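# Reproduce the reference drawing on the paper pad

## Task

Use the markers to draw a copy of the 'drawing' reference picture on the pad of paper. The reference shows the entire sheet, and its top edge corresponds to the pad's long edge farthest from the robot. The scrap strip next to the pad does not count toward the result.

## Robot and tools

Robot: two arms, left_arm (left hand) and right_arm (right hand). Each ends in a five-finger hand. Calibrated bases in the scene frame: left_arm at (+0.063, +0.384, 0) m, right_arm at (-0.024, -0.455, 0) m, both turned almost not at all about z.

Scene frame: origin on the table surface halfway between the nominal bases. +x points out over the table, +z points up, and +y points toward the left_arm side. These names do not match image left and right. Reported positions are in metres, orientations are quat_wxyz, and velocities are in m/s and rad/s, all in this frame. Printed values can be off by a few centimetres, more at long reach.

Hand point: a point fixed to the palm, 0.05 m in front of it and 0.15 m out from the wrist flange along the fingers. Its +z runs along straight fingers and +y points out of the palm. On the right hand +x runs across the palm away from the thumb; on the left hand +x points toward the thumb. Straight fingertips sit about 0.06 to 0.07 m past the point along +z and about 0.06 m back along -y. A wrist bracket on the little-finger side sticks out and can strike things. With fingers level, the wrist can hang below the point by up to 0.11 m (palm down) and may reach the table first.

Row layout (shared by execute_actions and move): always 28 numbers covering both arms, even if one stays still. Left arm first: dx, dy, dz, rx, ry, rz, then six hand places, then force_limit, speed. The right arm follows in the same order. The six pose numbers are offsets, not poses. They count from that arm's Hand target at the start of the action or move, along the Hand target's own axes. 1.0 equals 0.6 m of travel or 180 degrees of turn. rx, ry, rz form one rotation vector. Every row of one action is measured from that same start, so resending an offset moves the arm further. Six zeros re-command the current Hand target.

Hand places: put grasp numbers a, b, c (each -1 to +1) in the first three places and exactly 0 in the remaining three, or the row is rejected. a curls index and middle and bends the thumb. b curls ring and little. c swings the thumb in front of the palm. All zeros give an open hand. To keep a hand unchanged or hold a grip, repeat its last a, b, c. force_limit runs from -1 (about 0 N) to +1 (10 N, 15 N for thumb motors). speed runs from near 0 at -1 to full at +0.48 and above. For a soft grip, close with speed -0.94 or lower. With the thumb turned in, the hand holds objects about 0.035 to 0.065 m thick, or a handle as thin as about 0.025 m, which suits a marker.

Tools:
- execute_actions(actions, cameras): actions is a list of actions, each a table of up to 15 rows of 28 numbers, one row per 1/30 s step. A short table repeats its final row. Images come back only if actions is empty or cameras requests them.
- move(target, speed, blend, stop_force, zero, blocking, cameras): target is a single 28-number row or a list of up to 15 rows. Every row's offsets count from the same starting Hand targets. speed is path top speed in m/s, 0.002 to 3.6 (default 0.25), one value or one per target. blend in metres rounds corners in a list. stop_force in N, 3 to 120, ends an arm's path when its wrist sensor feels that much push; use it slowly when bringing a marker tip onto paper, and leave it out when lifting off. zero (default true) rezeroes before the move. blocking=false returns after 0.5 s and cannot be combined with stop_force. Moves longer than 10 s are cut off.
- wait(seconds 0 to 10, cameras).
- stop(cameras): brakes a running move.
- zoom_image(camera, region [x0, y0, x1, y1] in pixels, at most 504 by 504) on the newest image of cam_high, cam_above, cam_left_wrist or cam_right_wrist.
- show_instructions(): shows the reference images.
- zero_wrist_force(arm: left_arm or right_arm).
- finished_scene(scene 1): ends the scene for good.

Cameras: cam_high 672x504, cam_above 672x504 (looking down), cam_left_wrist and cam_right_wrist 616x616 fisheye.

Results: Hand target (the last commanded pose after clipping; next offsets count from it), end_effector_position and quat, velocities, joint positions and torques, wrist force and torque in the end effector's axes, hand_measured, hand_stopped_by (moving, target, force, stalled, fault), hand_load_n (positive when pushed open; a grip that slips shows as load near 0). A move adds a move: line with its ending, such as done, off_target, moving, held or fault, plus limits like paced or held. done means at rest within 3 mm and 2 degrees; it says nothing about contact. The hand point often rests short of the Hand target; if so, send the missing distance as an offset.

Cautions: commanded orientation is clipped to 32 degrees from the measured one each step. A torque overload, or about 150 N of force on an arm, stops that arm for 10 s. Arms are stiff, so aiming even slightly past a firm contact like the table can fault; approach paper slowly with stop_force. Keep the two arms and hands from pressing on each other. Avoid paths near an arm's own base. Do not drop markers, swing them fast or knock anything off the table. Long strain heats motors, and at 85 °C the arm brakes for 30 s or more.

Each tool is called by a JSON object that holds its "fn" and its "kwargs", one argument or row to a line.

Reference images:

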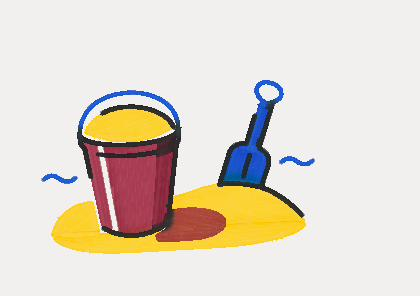

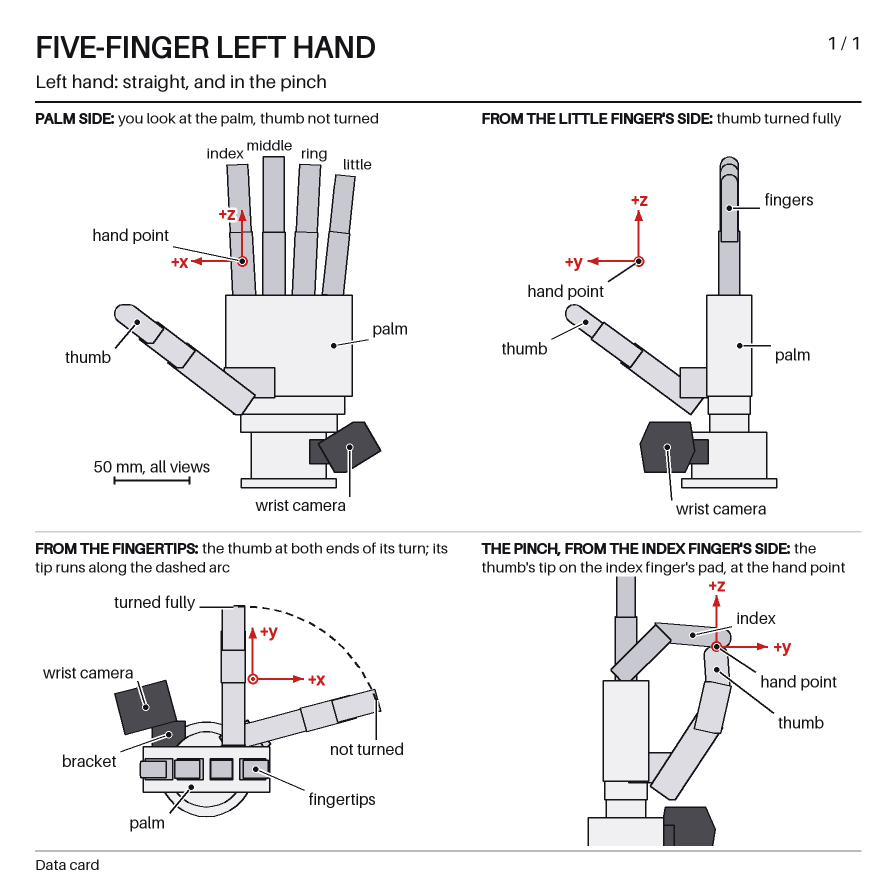

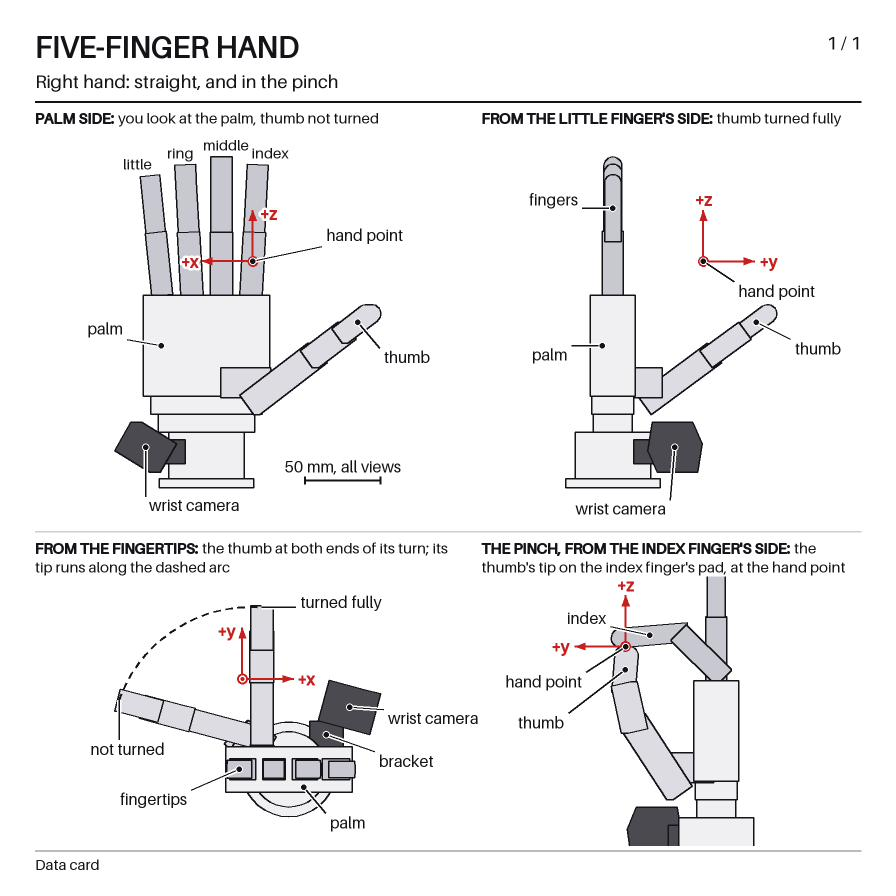

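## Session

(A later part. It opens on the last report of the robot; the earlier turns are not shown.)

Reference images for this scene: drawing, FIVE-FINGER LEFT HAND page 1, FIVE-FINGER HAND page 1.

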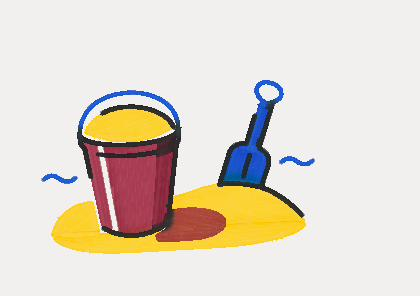

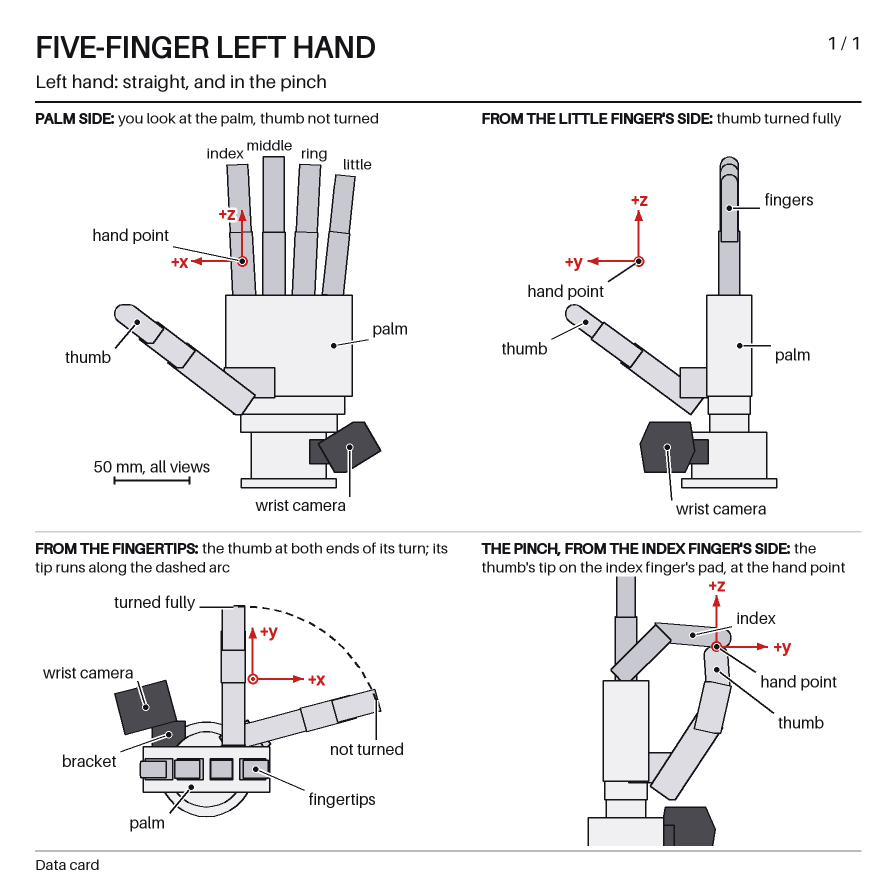

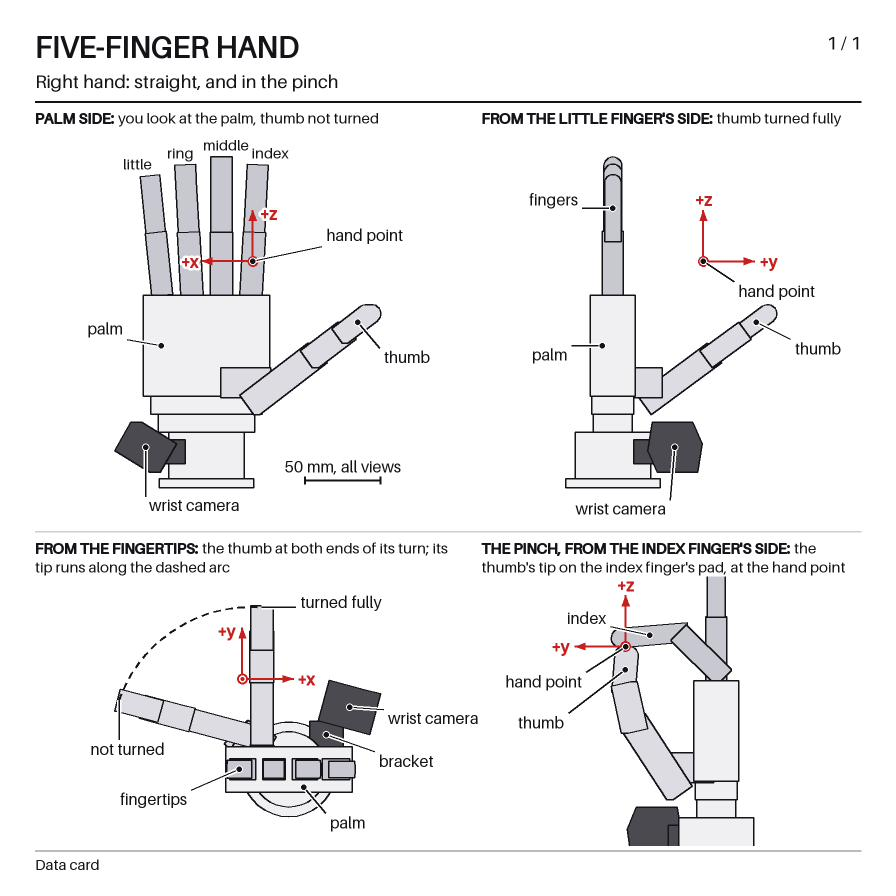

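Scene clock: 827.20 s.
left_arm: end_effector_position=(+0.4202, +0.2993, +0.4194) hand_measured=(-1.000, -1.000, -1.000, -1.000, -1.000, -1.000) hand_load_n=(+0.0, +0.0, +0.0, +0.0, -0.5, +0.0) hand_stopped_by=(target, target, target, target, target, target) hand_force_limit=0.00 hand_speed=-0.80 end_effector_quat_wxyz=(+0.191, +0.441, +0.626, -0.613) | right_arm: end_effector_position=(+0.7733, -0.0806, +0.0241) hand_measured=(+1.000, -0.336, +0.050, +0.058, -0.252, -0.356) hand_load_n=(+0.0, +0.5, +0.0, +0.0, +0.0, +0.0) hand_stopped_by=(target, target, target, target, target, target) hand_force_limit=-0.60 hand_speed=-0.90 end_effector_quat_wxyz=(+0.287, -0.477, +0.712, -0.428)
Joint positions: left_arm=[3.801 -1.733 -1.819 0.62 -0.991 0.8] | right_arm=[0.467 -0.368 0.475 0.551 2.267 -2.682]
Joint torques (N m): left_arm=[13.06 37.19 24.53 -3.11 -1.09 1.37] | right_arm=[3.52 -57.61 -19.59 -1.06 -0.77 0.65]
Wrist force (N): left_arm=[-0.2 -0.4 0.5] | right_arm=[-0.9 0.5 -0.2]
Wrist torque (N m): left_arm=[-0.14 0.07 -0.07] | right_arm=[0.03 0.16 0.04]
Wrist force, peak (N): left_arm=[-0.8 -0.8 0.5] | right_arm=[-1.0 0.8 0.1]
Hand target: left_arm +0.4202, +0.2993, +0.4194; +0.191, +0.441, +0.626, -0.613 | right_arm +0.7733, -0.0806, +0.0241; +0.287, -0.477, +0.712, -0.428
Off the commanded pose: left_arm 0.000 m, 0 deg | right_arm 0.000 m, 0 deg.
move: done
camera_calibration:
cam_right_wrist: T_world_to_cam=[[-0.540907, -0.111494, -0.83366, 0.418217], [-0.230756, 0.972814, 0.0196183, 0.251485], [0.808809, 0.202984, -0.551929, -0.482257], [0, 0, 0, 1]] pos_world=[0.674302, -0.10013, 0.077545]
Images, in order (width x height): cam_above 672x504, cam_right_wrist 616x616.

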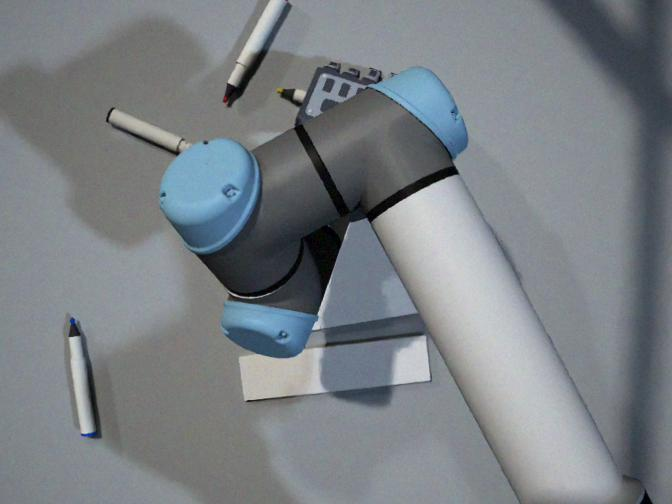

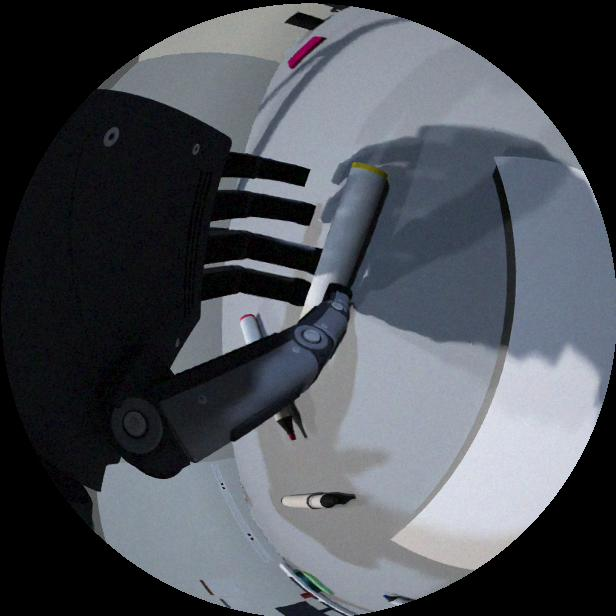

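{"fn": "move", "kwargs": {
  "target": [0, 0, 0, 0, 0, 0, 0, 0, 0, 0, 0, 0, 0, -0.8, 0, 0.0059, 0.0031, 0, 0, 0, 0.56, 0.35, 1, 0, 0, 0, -0.6, -0.9],
  "speed": 0.01,
  "stop_force": 3
}}

{"fn": "move", "kwargs": {
  "target": [0, 0, 0, 0, 0, 0, 0, 0, 0, 0, 0, 0, 0, -0.8, 0, 0, 0, 0, 0, 0, 0.66, 0.35, 1, 0, 0, 0, -0.2, -0.94],
  "speed": 0.01,
  "cameras": ["cam_right_wrist", "cam_above"]
}}

{"fn": "zoom_image", "kwargs": {
  "camera": "cam_right_wrist",
  "region": [230, 130, 450, 350]
}}

Scene clock: 843.43 s.
left_arm: end_effector_position=(+0.4202, +0.2993, +0.4194) hand_measured=(-1.000, -1.000, -1.000, -1.000, -1.000, -1.000) hand_load_n=(+0.0, +0.5, +0.0, +0.0, +0.0, +0.0) hand_stopped_by=(target, target, target, target, target, target) hand_force_limit=0.00 hand_speed=-0.80 end_effector_quat_wxyz=(+0.191, +0.441, +0.626, -0.613) | right_arm: end_effector_position=(+0.7733, -0.0806, +0.0210) hand_measured=(+1.000, -0.336, +0.050, +0.058, -0.252, -0.356) hand_load_n=(+0.0, +0.0, +0.0, -0.5, +0.0, +0.0) hand_stopped_by=(target, target, target, target, target, target) hand_force_limit=-0.60 hand_speed=-0.90 end_effector_quat_wxyz=(+0.286, -0.477, +0.712, -0.428)
Joint positions: left_arm=[3.801 -1.733 -1.819 0.62 -0.991 0.8] | right_arm=[0.467 -0.366 0.479 0.545 2.267 -2.682]
Joint torques (N m): left_arm=[12.96 36.85 24.15 -3.02 -1.22 1.36] | right_arm=[-4.19 -67.44 -28.94 3.24 -0.62 -0.68]
Wrist force (N): left_arm=[-0.7 -0.4 0.3] | right_arm=[-0.4 -4.0 -1.7]
Wrist torque (N m): left_arm=[-0.12 0.13 -0.11] | right_arm=[0.07 0.19 -0.05]
Wrist force, peak (N): left_arm=[-0.7 -1.0 0.6] | right_arm=[-0.1 -6.9 -2.8]
Hand target: left_arm +0.4202, +0.2993, +0.4194; +0.191, +0.441, +0.626, -0.613 | right_arm +0.7733, -0.0806, +0.0210; +0.287, -0.477, +0.712, -0.428 (not the last commanded pose)
Off the commanded pose: left_arm 0.000 m, 0 deg | right_arm 0.001 m, 0 deg.
move: contact (right_arm)

Scene clock: 843.93 s.
left_arm: end_effector_position=(+0.4202, +0.2993, +0.4194) hand_measured=(-1.000, -1.000, -1.000, -1.000, -1.000, -1.000) hand_load_n=(-0.5, +0.0, +0.0, +0.0, +0.0, +0.0) hand_stopped_by=(target, target, target, target, target, target) hand_force_limit=0.00 hand_speed=-0.80 end_effector_quat_wxyz=(+0.191, +0.441, +0.626, -0.613) | right_arm: end_effector_position=(+0.7733, -0.0806, +0.0210) hand_measured=(+1.000, -0.318, +0.094, +0.072, -0.236, -0.366) hand_load_n=(+0.0, +6.5, +4.0, +5.5, +0.0, +0.0) hand_stopped_by=(target, force, force, force, target, target) hand_force_limit=-0.20 hand_speed=-0.94 end_effector_quat_wxyz=(+0.287, -0.477, +0.712, -0.428)
Joint positions: left_arm=[3.801 -1.733 -1.819 0.62 -0.991 0.8] | right_arm=[0.467 -0.366 0.479 0.545 2.267 -2.682]
Joint torques (N m): left_arm=[13.43 36.62 24.67 -2.9 -1.27 1.3] | right_arm=[-4.26 -68.18 -27.97 2.98 -0.44 -0.76]
Wrist force (N): left_arm=[-0.2 -0.6 0.3] | right_arm=[-0.7 -0.9 -0.6]
Wrist torque (N m): left_arm=[-0.15 0.05 -0.07] | right_arm=[0.05 0.20 0.00]
Wrist force, peak (N): left_arm=[-0.4 -0.9 0.7] | right_arm=[-0.2 -4.2 -1.7]
Hand target: left_arm +0.4202, +0.2993, +0.4194; +0.191, +0.441, +0.626, -0.613 | right_arm +0.7733, -0.0806, +0.0210; +0.287, -0.477, +0.712, -0.428
Off the commanded pose: left_arm 0.000 m, 0 deg | right_arm 0.000 m, 0 deg.
move: done
camera_calibration:
cam_right_wrist: T_world_to_cam=[[-0.540907, -0.111494, -0.83366, 0.415632], [-0.230756, 0.972814, 0.0196183, 0.251546], [0.808809, 0.202984, -0.551929, -0.483968], [0, 0, 0, 1]] pos_world=[0.674302, -0.10013, 0.074445]
Images, in order (width x height): cam_above 672x504, cam_right_wrist 616x616.

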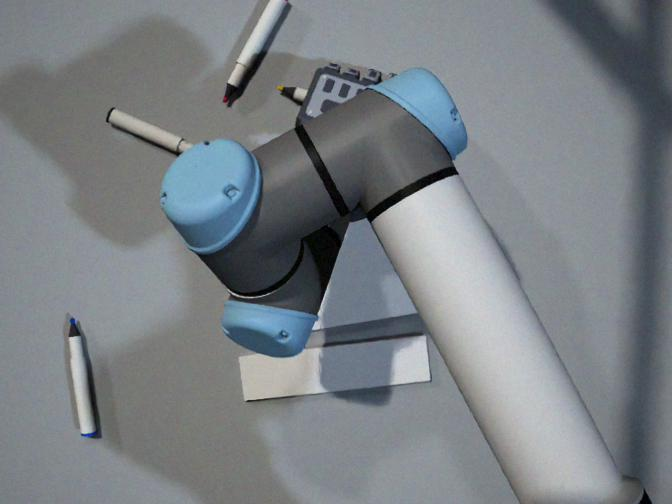

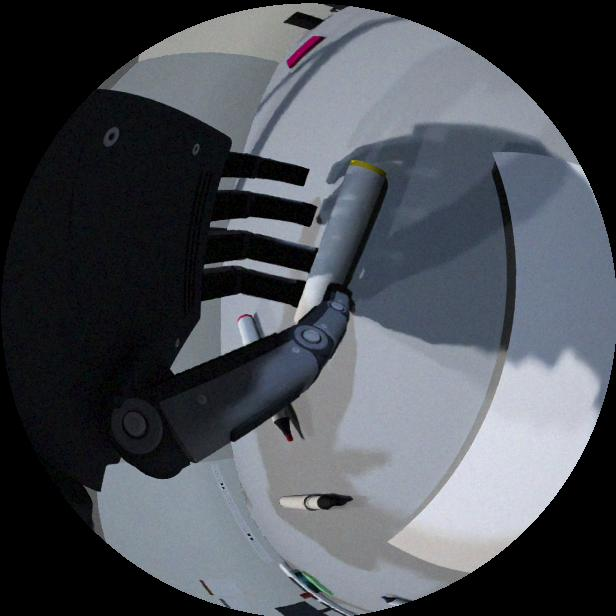

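Scaled by 2.291 from the camera's 616x616 image, which has a finer 880x880 frame.

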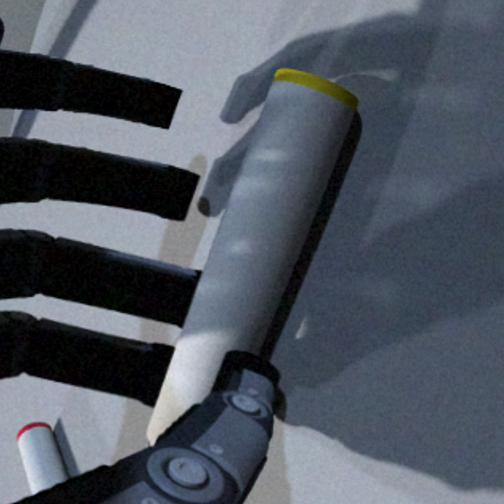

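{"fn": "move", "kwargs": {
  "target": [0, 0, 0, 0, 0, 0, 0, 0, 0, 0, 0, 0, 0, -0.8, 0, 0, 0, 0, 0, 0, 0.72, 0.35, 1, 0, 0, 0, 0.4, -0.94],
  "speed": 0.01
}}

{"fn": "move", "kwargs": {
  "target": [0, 0, 0, 0, 0, 0, 0, 0, 0, 0, 0, 0, 0, -0.8, 0, 0, 0, 0, 0, 0, 0.8, 0.7, 1, 0, 0, 0, -0.85, -0.94],
  "speed": 0.01,
  "cameras": ["cam_right_wrist"]
}}

{"fn": "zoom_image", "kwargs": {
  "camera": "cam_right_wrist",
  "region": [230, 130, 450, 350]
}}

Scene clock: 864.10 s.
left_arm: end_effector_position=(+0.4202, +0.2993, +0.4194) hand_measured=(-1.000, -1.000, -1.000, -1.000, -1.000, -1.000) hand_load_n=(-0.5, +0.0, -0.5, +0.0, +0.0, +0.0) hand_stopped_by=(target, target, target, target, target, target) hand_force_limit=0.00 hand_speed=-0.80 end_effector_quat_wxyz=(+0.191, +0.441, +0.626, -0.613) | right_arm: end_effector_position=(+0.7733, -0.0806, +0.0210) hand_measured=(+1.000, -0.308, +0.102, +0.076, -0.228, -0.372) hand_load_n=(-0.5, +10.0, +8.0, +7.0, +0.0, +0.0) hand_stopped_by=(target, force, force, force, target, target) hand_force_limit=0.40 hand_speed=-0.94 end_effector_quat_wxyz=(+0.287, -0.477, +0.712, -0.428)
Joint positions: left_arm=[3.801 -1.733 -1.819 0.62 -0.991 0.8] | right_arm=[0.467 -0.366 0.479 0.545 2.267 -2.682]
Joint torques (N m): left_arm=[13.25 37.56 24.37 -3 -1.28 1.3] | right_arm=[-4.58 -68.45 -25.34 0.99 -0.64 -0.71]
Wrist force (N): left_arm=[-0.5 -0.6 0.4] | right_arm=[-0.6 -0.5 -1.1]
Wrist torque (N m): left_arm=[-0.15 0.10 -0.09] | right_arm=[0.01 0.15 0.03]
Wrist force, peak (N): left_arm=[-0.8 -0.6 0.8] | right_arm=[-0.6 -1.2 -1.0]
Hand target: left_arm +0.4202, +0.2993, +0.4194; +0.191, +0.441, +0.626, -0.613 | right_arm +0.7733, -0.0806, +0.0210; +0.287, -0.477, +0.712, -0.428
Off the commanded pose: left_arm 0.000 m, 0 deg | right_arm 0.000 m, 0 deg.
move: done

Scene clock: 867.67 s.
left_arm: end_effector_position=(+0.4202, +0.2993, +0.4194) hand_measured=(-1.000, -1.000, -1.000, -1.000, -1.000, -1.000) hand_load_n=(+0.0, +0.0, +0.5, +0.0, +0.0, +0.0) hand_stopped_by=(target, target, target, target, target, target) hand_force_limit=0.00 hand_speed=-0.80 end_effector_quat_wxyz=(+0.191, +0.441, +0.626, -0.613) | right_arm: end_effector_position=(+0.7733, -0.0806, +0.0210) hand_measured=(+1.000, -0.308, +0.102, +0.076, +0.088, +0.186) hand_load_n=(+0.5, +10.5, +8.0, +6.0, +1.0, +0.5) hand_stopped_by=(target, force, force, force, force, force) hand_force_limit=-0.85 hand_speed=-0.94 end_effector_quat_wxyz=(+0.287, -0.477, +0.712, -0.428)
Joint positions: left_arm=[3.801 -1.733 -1.819 0.62 -0.991 0.8] | right_arm=[0.467 -0.366 0.479 0.545 2.267 -2.682]
Joint torques (N m): left_arm=[12.78 37.56 24.72 -2.87 -1.32 1.23] | right_arm=[-4.21 -67.83 -21.48 -0.68 -0.56 -0.75]
Wrist force (N): left_arm=[-0.5 -0.6 0.4] | right_arm=[-0.8 -0.5 0.2]
Wrist torque (N m): left_arm=[-0.15 0.11 -0.09] | right_arm=[0.04 0.14 0.02]
Wrist force, peak (N): left_arm=[-1.0 -0.9 0.2] | right_arm=[-1.1 -0.2 -1.2]
Hand target: left_arm +0.4202, +0.2993, +0.4194; +0.191, +0.441, +0.626, -0.613 | right_arm +0.7733, -0.0806, +0.0210; +0.287, -0.477, +0.712, -0.428
Off the commanded pose: left_arm 0.000 m, 0 deg | right_arm 0.000 m, 0 deg.
move: done
camera_calibration:
cam_right_wrist: T_world_to_cam=[[-0.540907, -0.111494, -0.83366, 0.415632], [-0.230756, 0.972814, 0.0196183, 0.251546], [0.808809, 0.202984, -0.551929, -0.483968], [0, 0, 0, 1]] pos_world=[0.674302, -0.10013, 0.074445]
Images, in order (width x height): cam_right_wrist 616x616.

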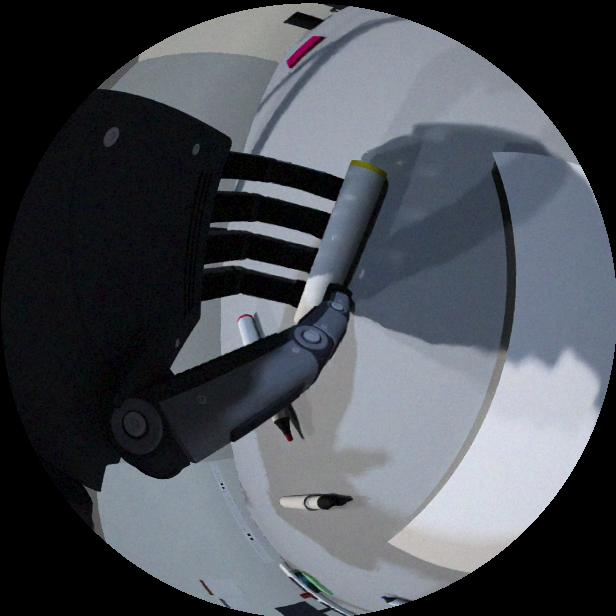

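Scaled by 2.291 from the camera's 616x616 image, which has a finer 880x880 frame.

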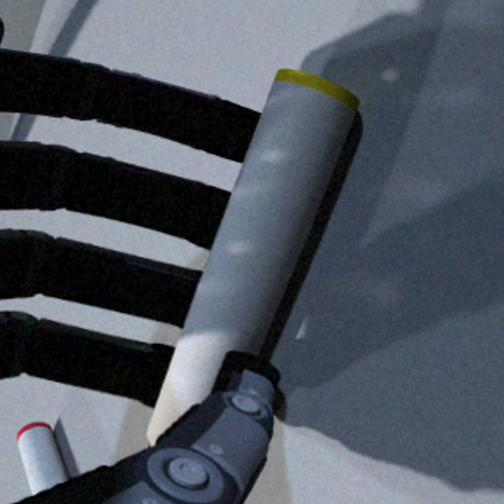

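{"fn": "move", "kwargs": {
  "target": [0, 0, 0, 0, 0, 0, 0, 0, 0, 0, 0, 0, 0, -0.8, 0.019, -0.0225, -0.0643, 0, 0, 0, 0.8, 0.7, 1, 0, 0, 0, -0.85, -0.94],
  "speed": 0.04,
  "cameras": ["cam_right_wrist", "cam_above"]
}}

{"fn": "zoom_image", "kwargs": {
  "camera": "cam_right_wrist",
  "region": [230, 130, 450, 350]
}}

{"fn": "zoom_image", "kwargs": {
  "camera": "cam_above",
  "region": [220, 30, 440, 190]
}}

Scene clock: 897.13 s.
left_arm: end_effector_position=(+0.4202, +0.2993, +0.4194) hand_measured=(-1.000, -1.000, -1.000, -1.000, -1.000, -1.000) hand_load_n=(+0.0, +0.0, +0.0, +0.0, +0.0, +0.0) hand_stopped_by=(target, target, target, target, target, target) hand_force_limit=0.00 hand_speed=-0.80 end_effector_quat_wxyz=(+0.191, +0.441, +0.626, -0.613) | right_arm: end_effector_position=(+0.7433, -0.0805, +0.0511) hand_measured=(+1.000, -0.308, +0.102, +0.076, +0.088, +0.186) hand_load_n=(+0.0, +10.5, +8.0, +6.5, +1.0, +0.5) hand_stopped_by=(target, force, force, force, force, force) hand_force_limit=-0.85 hand_speed=-0.94 end_effector_quat_wxyz=(+0.287, -0.477, +0.712, -0.428) end_effector_velocity=(+0.001, +0.002, +0.000) end_effector_angular_velocity=(+0.001, -0.002, +0.002)
Joint positions: left_arm=[3.801 -1.733 -1.819 0.62 -0.991 0.8] | right_arm=[0.485 -0.49 0.649 0.508 2.281 -2.667]
Joint velocities: left_arm=[within noise] | right_arm=[0.001 0.003 -0.005 0 -0.001 0]
Joint torques (N m): left_arm=[13.01 37.48 24.67 -2.99 -1.09 1.25] | right_arm=[-6.19 -51.01 -28.83 -1.01 0.75 -0.21]
Wrist force (N): left_arm=[-0.3 -1.0 0.6] | right_arm=[-0.6 0.9 0.0]
Wrist torque (N m): left_arm=[-0.23 0.08 -0.06] | right_arm=[0.06 0.12 -0.06]
Wrist force, peak (N): left_arm=[-0.8 -0.7 0.7] | right_arm=[-1.1 1.0 0.3]
Hand target: left_arm +0.4202, +0.2993, +0.4194; +0.191, +0.441, +0.626, -0.613 | right_arm +0.7433, -0.0806, +0.0510; +0.287, -0.477, +0.712, -0.428
Off the commanded pose: left_arm 0.000 m, 0 deg | right_arm 0.000 m, 0 deg.
move: done
camera_calibration:
cam_right_wrist: T_world_to_cam=[[-0.540815, -0.111385, -0.833734, 0.424415], [-0.230694, 0.972827, 0.0196757, 0.243868], [0.808888, 0.202978, -0.551815, -0.443095], [0, 0, 0, 1]] pos_world=[0.644203, -0.100029, 0.104545]
Images, in order (width x height): cam_above 672x504, cam_right_wrist 616x616.

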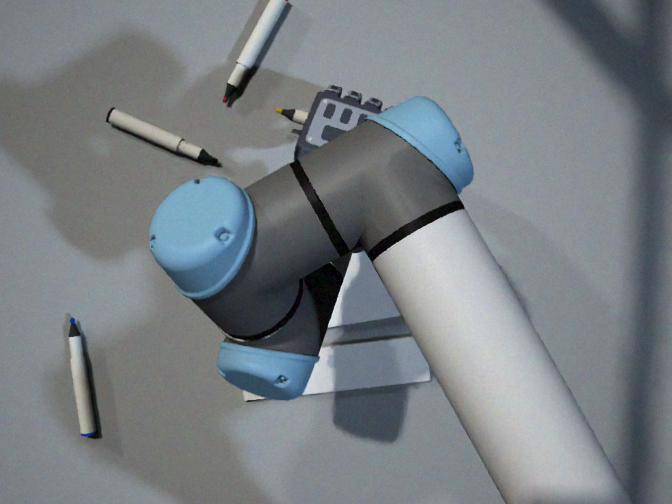

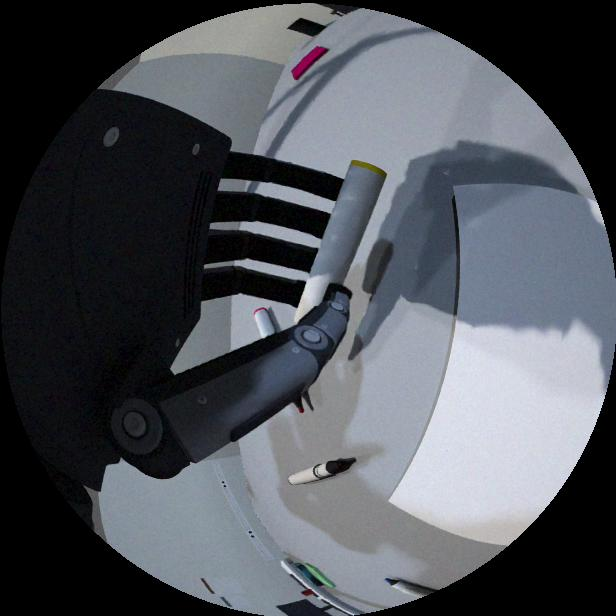

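Scaled by 2.291 from the camera's 616x616 image, which has a finer 880x880 frame.

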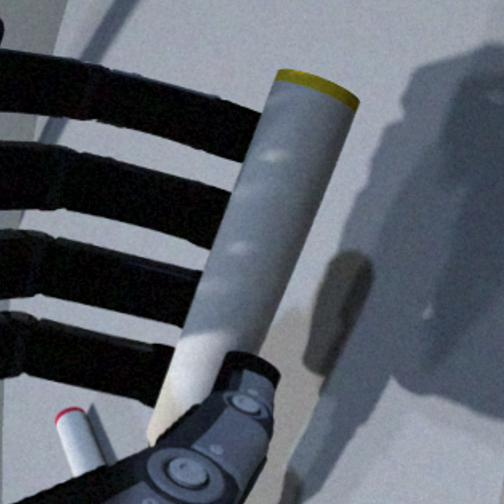

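Scaled by 2.291.

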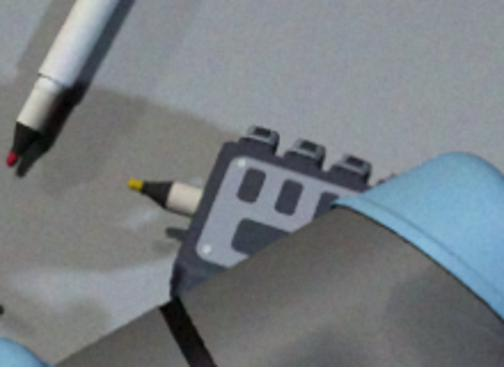

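{"fn": "move", "kwargs": {
  "target": [0, 0, 0, 0, 0, 0, 0, 0, 0, 0, 0, 0, 0, -0.8, 0.2033, 0.0223, -0.3935, 0.1685, -0.055, -0.5436, 0.8, 0.7, 1, 0, 0, 0, -0.85, -0.94],
  "speed": 0.15,
  "cameras": ["all"]
}}

{"fn": "zoom_image", "kwargs": {
  "camera": "cam_high",
  "region": [200, 180, 380, 380]
}}

{"fn": "zoom_image", "kwargs": {
  "camera": "cam_right_wrist",
  "region": [230, 130, 450, 350]
}}

Scene clock: 931.23 s.
left_arm: end_effector_position=(+0.4202, +0.2993, +0.4194) hand_measured=(-1.000, -1.000, -1.000, -1.000, -1.000, -1.000) hand_load_n=(+0.0, +0.0, +0.0, +0.0, +0.0, +0.0) hand_stopped_by=(target, target, target, target, target, target) hand_force_limit=0.00 hand_speed=-0.80 end_effector_quat_wxyz=(+0.191, +0.441, +0.626, -0.613) | right_arm: end_effector_position=(+0.4983, -0.1116, +0.1502) hand_measured=(+1.000, -0.308, +0.102, +0.076, +0.088, +0.186) hand_load_n=(+0.5, +11.0, +8.0, +6.0, +1.0, +0.5) hand_stopped_by=(target, force, force, force, force, force) hand_force_limit=-0.85 hand_speed=-0.94 end_effector_quat_wxyz=(-0.024, +0.793, +0.032, +0.608)
Joint positions: left_arm=[3.801 -1.733 -1.819 0.62 -0.991 0.8] | right_arm=[0.696 -1.179 1.761 -0.272 2.122 -4.547]
Joint torques (N m): left_arm=[12.54 36.55 24.03 -2.73 -1.24 1.17] | right_arm=[-7.58 -27.29 -28.33 -2.06 2.96 1.37]
Wrist force (N): left_arm=[-0.6 -0.7 0.5] | right_arm=[0.5 0.8 0.4]
Wrist torque (N m): left_arm=[-0.17 0.13 -0.10] | right_arm=[0.05 -0.12 0.15]
Wrist force, peak (N): left_arm=[-0.7 -1.0 0.6] | right_arm=[0.5 1.2 0.8]
Hand target: left_arm +0.4202, +0.2993, +0.4194; +0.191, +0.441, +0.626, -0.613 | right_arm +0.4984, -0.1117, +0.1501; -0.024, +0.793, +0.032, +0.608
Off the commanded pose: left_arm 0.000 m, 0 deg | right_arm 0.000 m, 0 deg.
move: done
camera_calibration:
cam_left_wrist: T_world_to_cam=[[-0.886639, 0.2123, 0.410853, 0.130936], [-0.134576, 0.731512, -0.668416, 0.116748], [-0.442448, -0.647935, -0.620016, 0.753378], [0, 0, 0, 1]] pos_world=[0.465136, 0.37494, 0.491347]
cam_right_wrist: T_world_to_cam=[[0.142764, -0.942749, 0.3014, -0.232801], [-0.694768, -0.312339, -0.647875, 0.403729], [0.704922, -0.11691, -0.699583, -0.145638], [0, 0, 0, 1]] pos_world=[0.416397, -0.1104, 0.229846]

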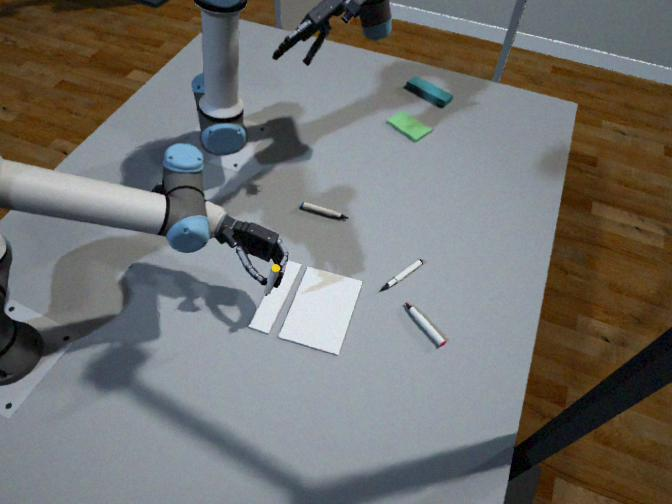

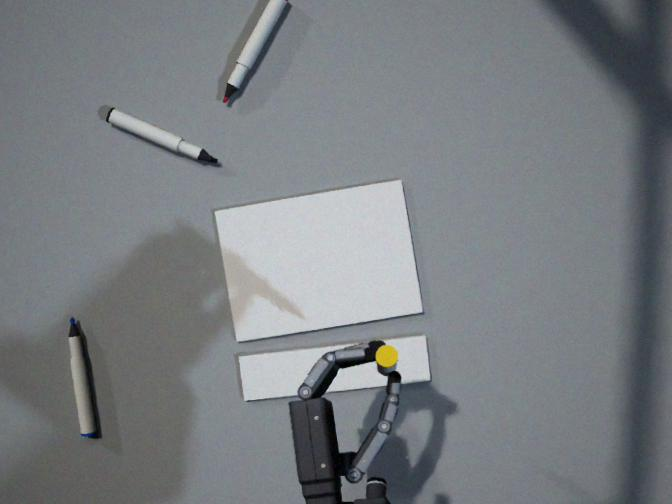

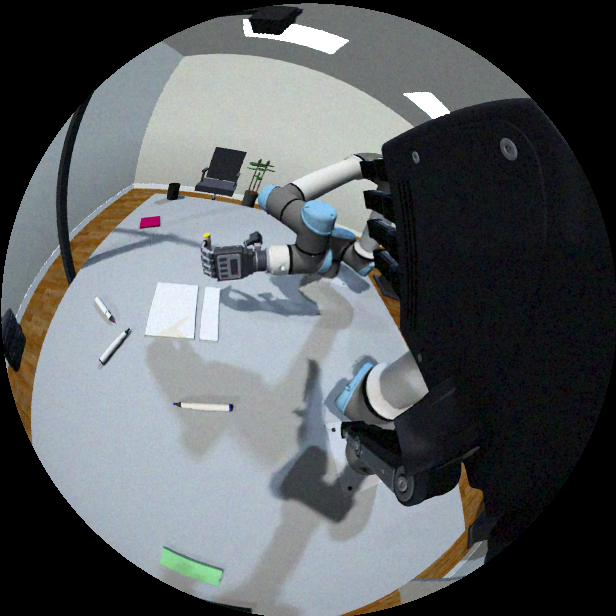

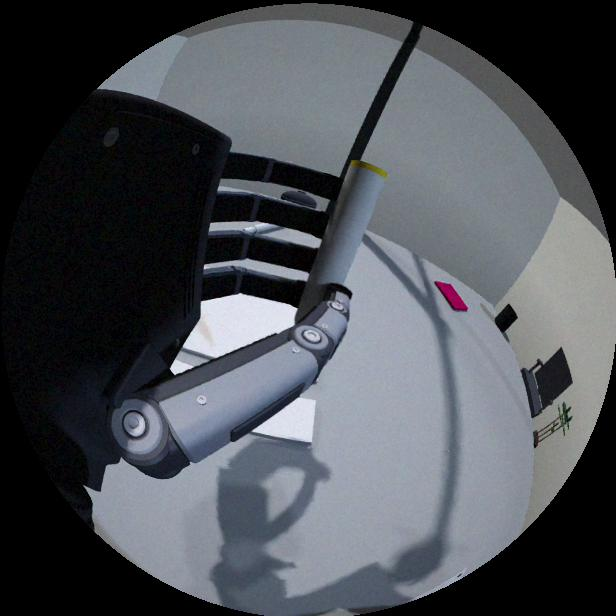

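Scaled by 2.520.

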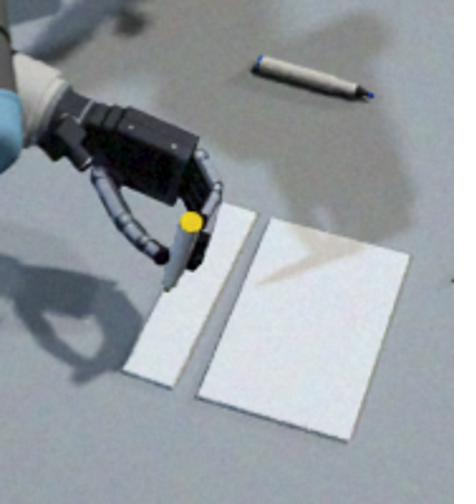

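Scaled by 2.291 from the camera's 616x616 image, which has a finer 880x880 frame.

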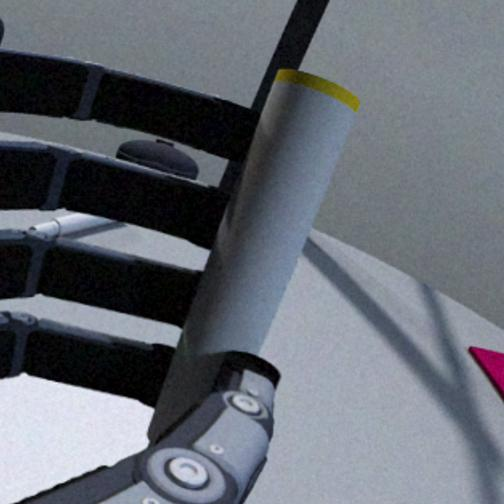

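{"fn": "move", "kwargs": {
  "target": [0, 0, 0, 0, 0, 0, 0, 0, 0, 0, 0, 0, 0, -0.8, -0.1047, 0, 0.0281, 0, 0, 0, 0.8, 0.7, 1, 0, 0, 0, -0.85, -0.94],
  "speed": 0.1
}}

{"fn": "move", "kwargs": {
  "target": [0, 0, 0, 0, 0, 0, 0, 0, 0, 0, 0, 0, 0, -0.8, -0.0564, 0, 0.0151, 0, 0, 0, 0.8, 0.7, 1, 0, 0, 0, -0.85, -0.94],
  "speed": 0.006,
  "stop_force": 3,
  "cameras": ["cam_high", "cam_above"]
}}

{"fn": "zoom_image", "kwargs": {
  "camera": "cam_high",
  "region": [220, 220, 340, 360]
}}

{"fn": "zoom_image", "kwargs": {
  "camera": "cam_above",
  "region": [230, 310, 450, 470]
}}

Scene clock: 976.63 s.
left_arm: end_effector_position=(+0.4202, +0.2993, +0.4194) hand_measured=(-1.000, -1.000, -1.000, -1.000, -1.000, -1.000) hand_load_n=(+0.0, +0.0, +0.0, +0.0, +0.0, +0.0) hand_stopped_by=(target, target, target, target, target, target) hand_force_limit=0.00 hand_speed=-0.80 end_effector_quat_wxyz=(+0.191, +0.441, +0.626, -0.613) | right_arm: end_effector_position=(+0.4983, -0.1118, +0.0850) hand_measured=(+1.000, -0.308, +0.102, +0.076, +0.088, +0.186) hand_load_n=(+0.5, +10.5, +8.0, +6.5, +1.0, +0.5) hand_stopped_by=(target, force, force, force, force, force) hand_force_limit=-0.85 hand_speed=-0.94 end_effector_quat_wxyz=(-0.024, +0.793, +0.031, +0.608)
Joint positions: left_arm=[3.801 -1.733 -1.819 0.62 -0.991 0.8] | right_arm=[0.696 -1.083 1.819 -0.426 2.122 -4.547]
Joint torques (N m): left_arm=[12.55 37.27 23.74 -2.76 -1.2 1.34] | right_arm=[-7.64 -41.61 -27.05 1.01 0.76 -2.39]
Wrist force (N): left_arm=[-0.4 -0.5 0.4] | right_arm=[0.5 0.5 0.8]
Wrist torque (N m): left_arm=[-0.14 0.09 -0.08] | right_arm=[-0.01 -0.13 0.11]
Wrist force, peak (N): left_arm=[-0.8 -0.6 0.7] | right_arm=[1.5 0.8 0.2]
Hand target: left_arm +0.4202, +0.2993, +0.4194; +0.191, +0.441, +0.626, -0.613 | right_arm +0.4983, -0.1117, +0.0851; -0.024, +0.793, +0.032, +0.608
Off the commanded pose: left_arm 0.000 m, 0 deg | right_arm 0.000 m, 0 deg.
move: done

Scene clock: 981.43 s.
left_arm: end_effector_position=(+0.4202, +0.2993, +0.4194) hand_measured=(-1.000, -1.000, -1.000, -1.000, -1.000, -1.000) hand_load_n=(+0.0, +0.0, +0.0, +0.0, +0.0, +0.0) hand_stopped_by=(target, target, target, target, target, target) hand_force_limit=0.00 hand_speed=-0.80 end_effector_quat_wxyz=(+0.191, +0.441, +0.626, -0.613) | right_arm: end_effector_position=(+0.4983, -0.1117, +0.0626) hand_measured=(+1.000, -0.308, +0.102, +0.076, +0.088, +0.186) hand_load_n=(-0.5, +11.0, +8.0, +6.5, +1.5, +0.5) hand_stopped_by=(target, force, force, force, force, force) hand_force_limit=-0.85 hand_speed=-0.94 end_effector_quat_wxyz=(-0.024, +0.793, +0.032, +0.608)
Joint positions: left_arm=[3.801 -1.733 -1.819 0.62 -0.991 0.8] | right_arm=[0.696 -1.046 1.833 -0.478 2.122 -4.547]
Joint torques (N m): left_arm=[13.39 36.73 24.36 -2.77 -1.11 1.05] | right_arm=[-4.08 -45.86 -19.18 2.39 -1.49 -2.4]
Wrist force (N): left_arm=[-0.6 -0.7 0.3] | right_arm=[4.2 0.7 0.7]
Wrist torque (N m): left_arm=[-0.17 0.12 -0.09] | right_arm=[0.02 -0.15 0.09]
Wrist force, peak (N): left_arm=[-0.6 -1.1 0.5] | right_arm=[5.9 0.7 0.6]
Hand target: left_arm +0.4202, +0.2993, +0.4194; +0.191, +0.441, +0.626, -0.613 | right_arm +0.4983, -0.1117, +0.0626; -0.024, +0.793, +0.032, +0.608 (not the last commanded pose)
Off the commanded pose: left_arm 0.000 m, 0 deg | right_arm 0.013 m, 0 deg.
move: contact (right_arm)
Images, in order (width x height): cam_high 672x504, cam_above 672x504.

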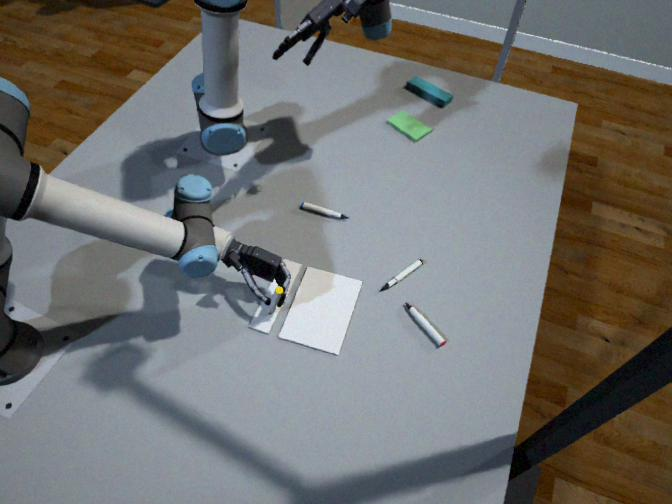

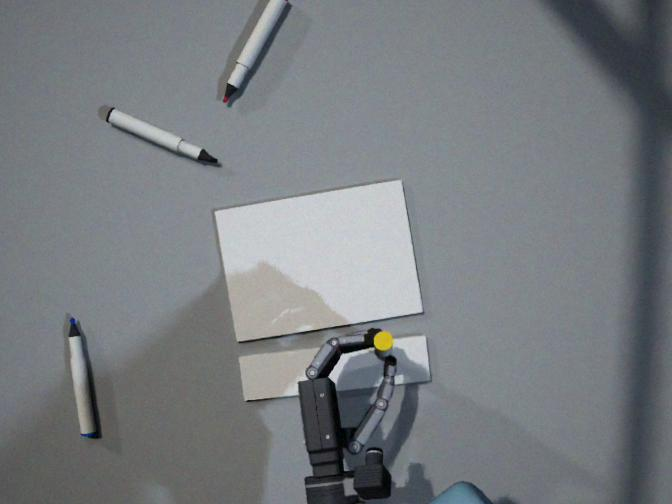

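Scaled by 3.600.

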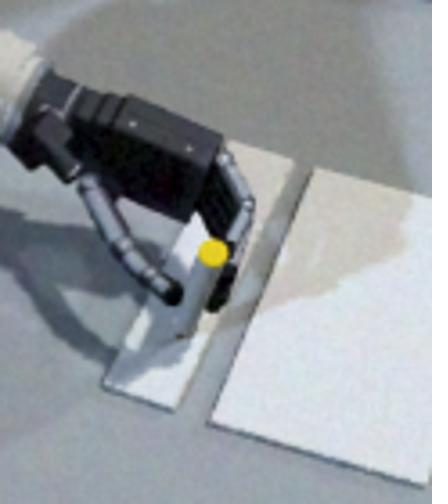

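Scaled by 2.291.

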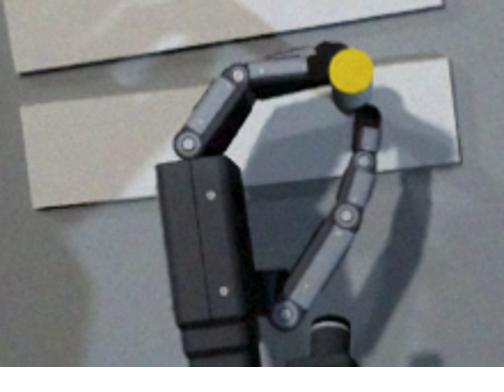

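{"fn": "move", "kwargs": {
  "target": [0, 0, 0, 0, 0, 0, 0, 0, 0, 0, 0, 0, 0, -0.8, 0, -0.05, 0, 0, 0, 0, 0.8, 0.7, 1, 0, 0, 0, -0.85, -0.94],
  "speed": 0.04,
  "cameras": ["cam_high", "cam_above"]
}}

{"fn": "zoom_image", "kwargs": {
  "camera": "cam_high",
  "region": [220, 220, 340, 360]
}}

{"fn": "zoom_image", "kwargs": {
  "camera": "cam_above",
  "region": [230, 310, 450, 470]
}}

Scene clock: 1006.00 s.
left_arm: end_effector_position=(+0.4202, +0.2993, +0.4194) hand_measured=(-1.000, -1.000, -1.000, -1.000, -1.000, -1.000) hand_load_n=(+0.0, +0.0, +0.0, +0.0, +0.0, +0.0) hand_stopped_by=(target, target, target, target, target, target) hand_force_limit=0.00 hand_speed=-0.80 end_effector_quat_wxyz=(+0.191, +0.441, +0.626, -0.613) | right_arm: end_effector_position=(+0.4959, -0.0818, +0.0626) hand_measured=(+1.000, -0.308, +0.102, +0.076, +0.088, +0.186) hand_load_n=(-0.5, +11.0, +7.0, +6.0, +1.5, +0.5) hand_stopped_by=(target, force, force, force, force, force) hand_force_limit=-0.85 hand_speed=-0.94 end_effector_quat_wxyz=(-0.024, +0.793, +0.031, +0.608)
Joint positions: left_arm=[3.801 -1.733 -1.819 0.62 -0.991 0.8] | right_arm=[0.749 -1.002 1.756 -0.434 2.172 -4.527]
Joint torques (N m): left_arm=[12.34 37.29 23.87 -2.55 -1.1 1.29] | right_arm=[-10.71 -45.29 -8.4 -2.31 -2.73 -0.2]
Wrist force (N): left_arm=[-0.8 -0.4 0.2] | right_arm=[4.3 0.0 0.3]
Wrist torque (N m): left_arm=[-0.12 0.15 -0.11] | right_arm=[-0.04 -0.14 0.10]
Wrist force, peak (N): left_arm=[-0.7 -1.0 0.7] | right_arm=[4.4 0.8 0.9]
Hand target: left_arm +0.4202, +0.2993, +0.4194; +0.191, +0.441, +0.626, -0.613 | right_arm +0.4960, -0.0818, +0.0626; -0.024, +0.793, +0.032, +0.608
Off the commanded pose: left_arm 0.000 m, 0 deg | right_arm 0.000 m, 0 deg.
move: done
Images, in order (width x height): cam_high 672x504, cam_above 672x504.

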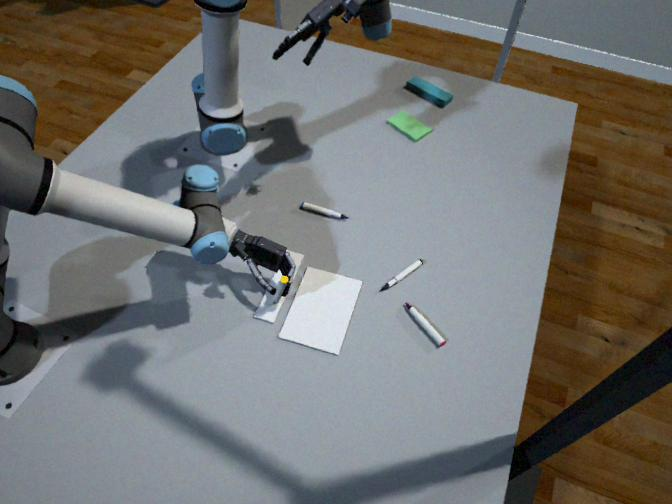

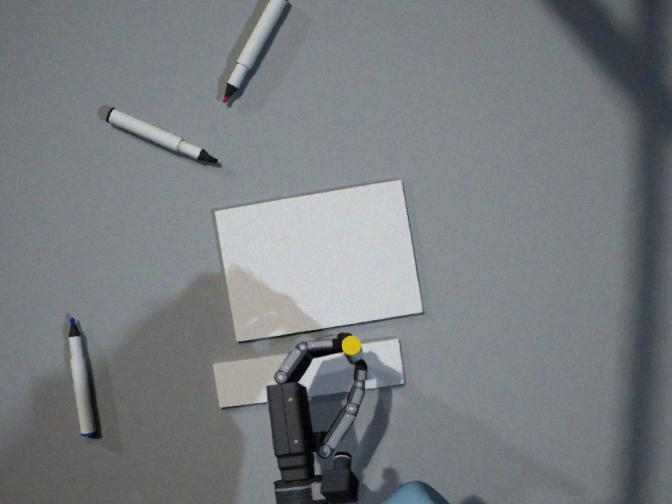

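Scaled by 3.600.

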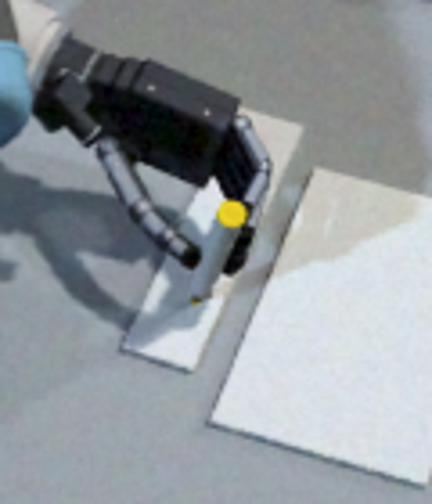

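Scaled by 2.291.

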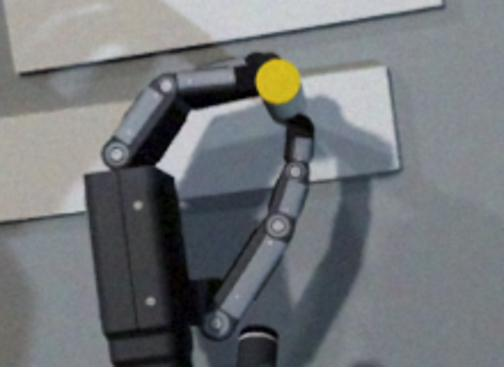

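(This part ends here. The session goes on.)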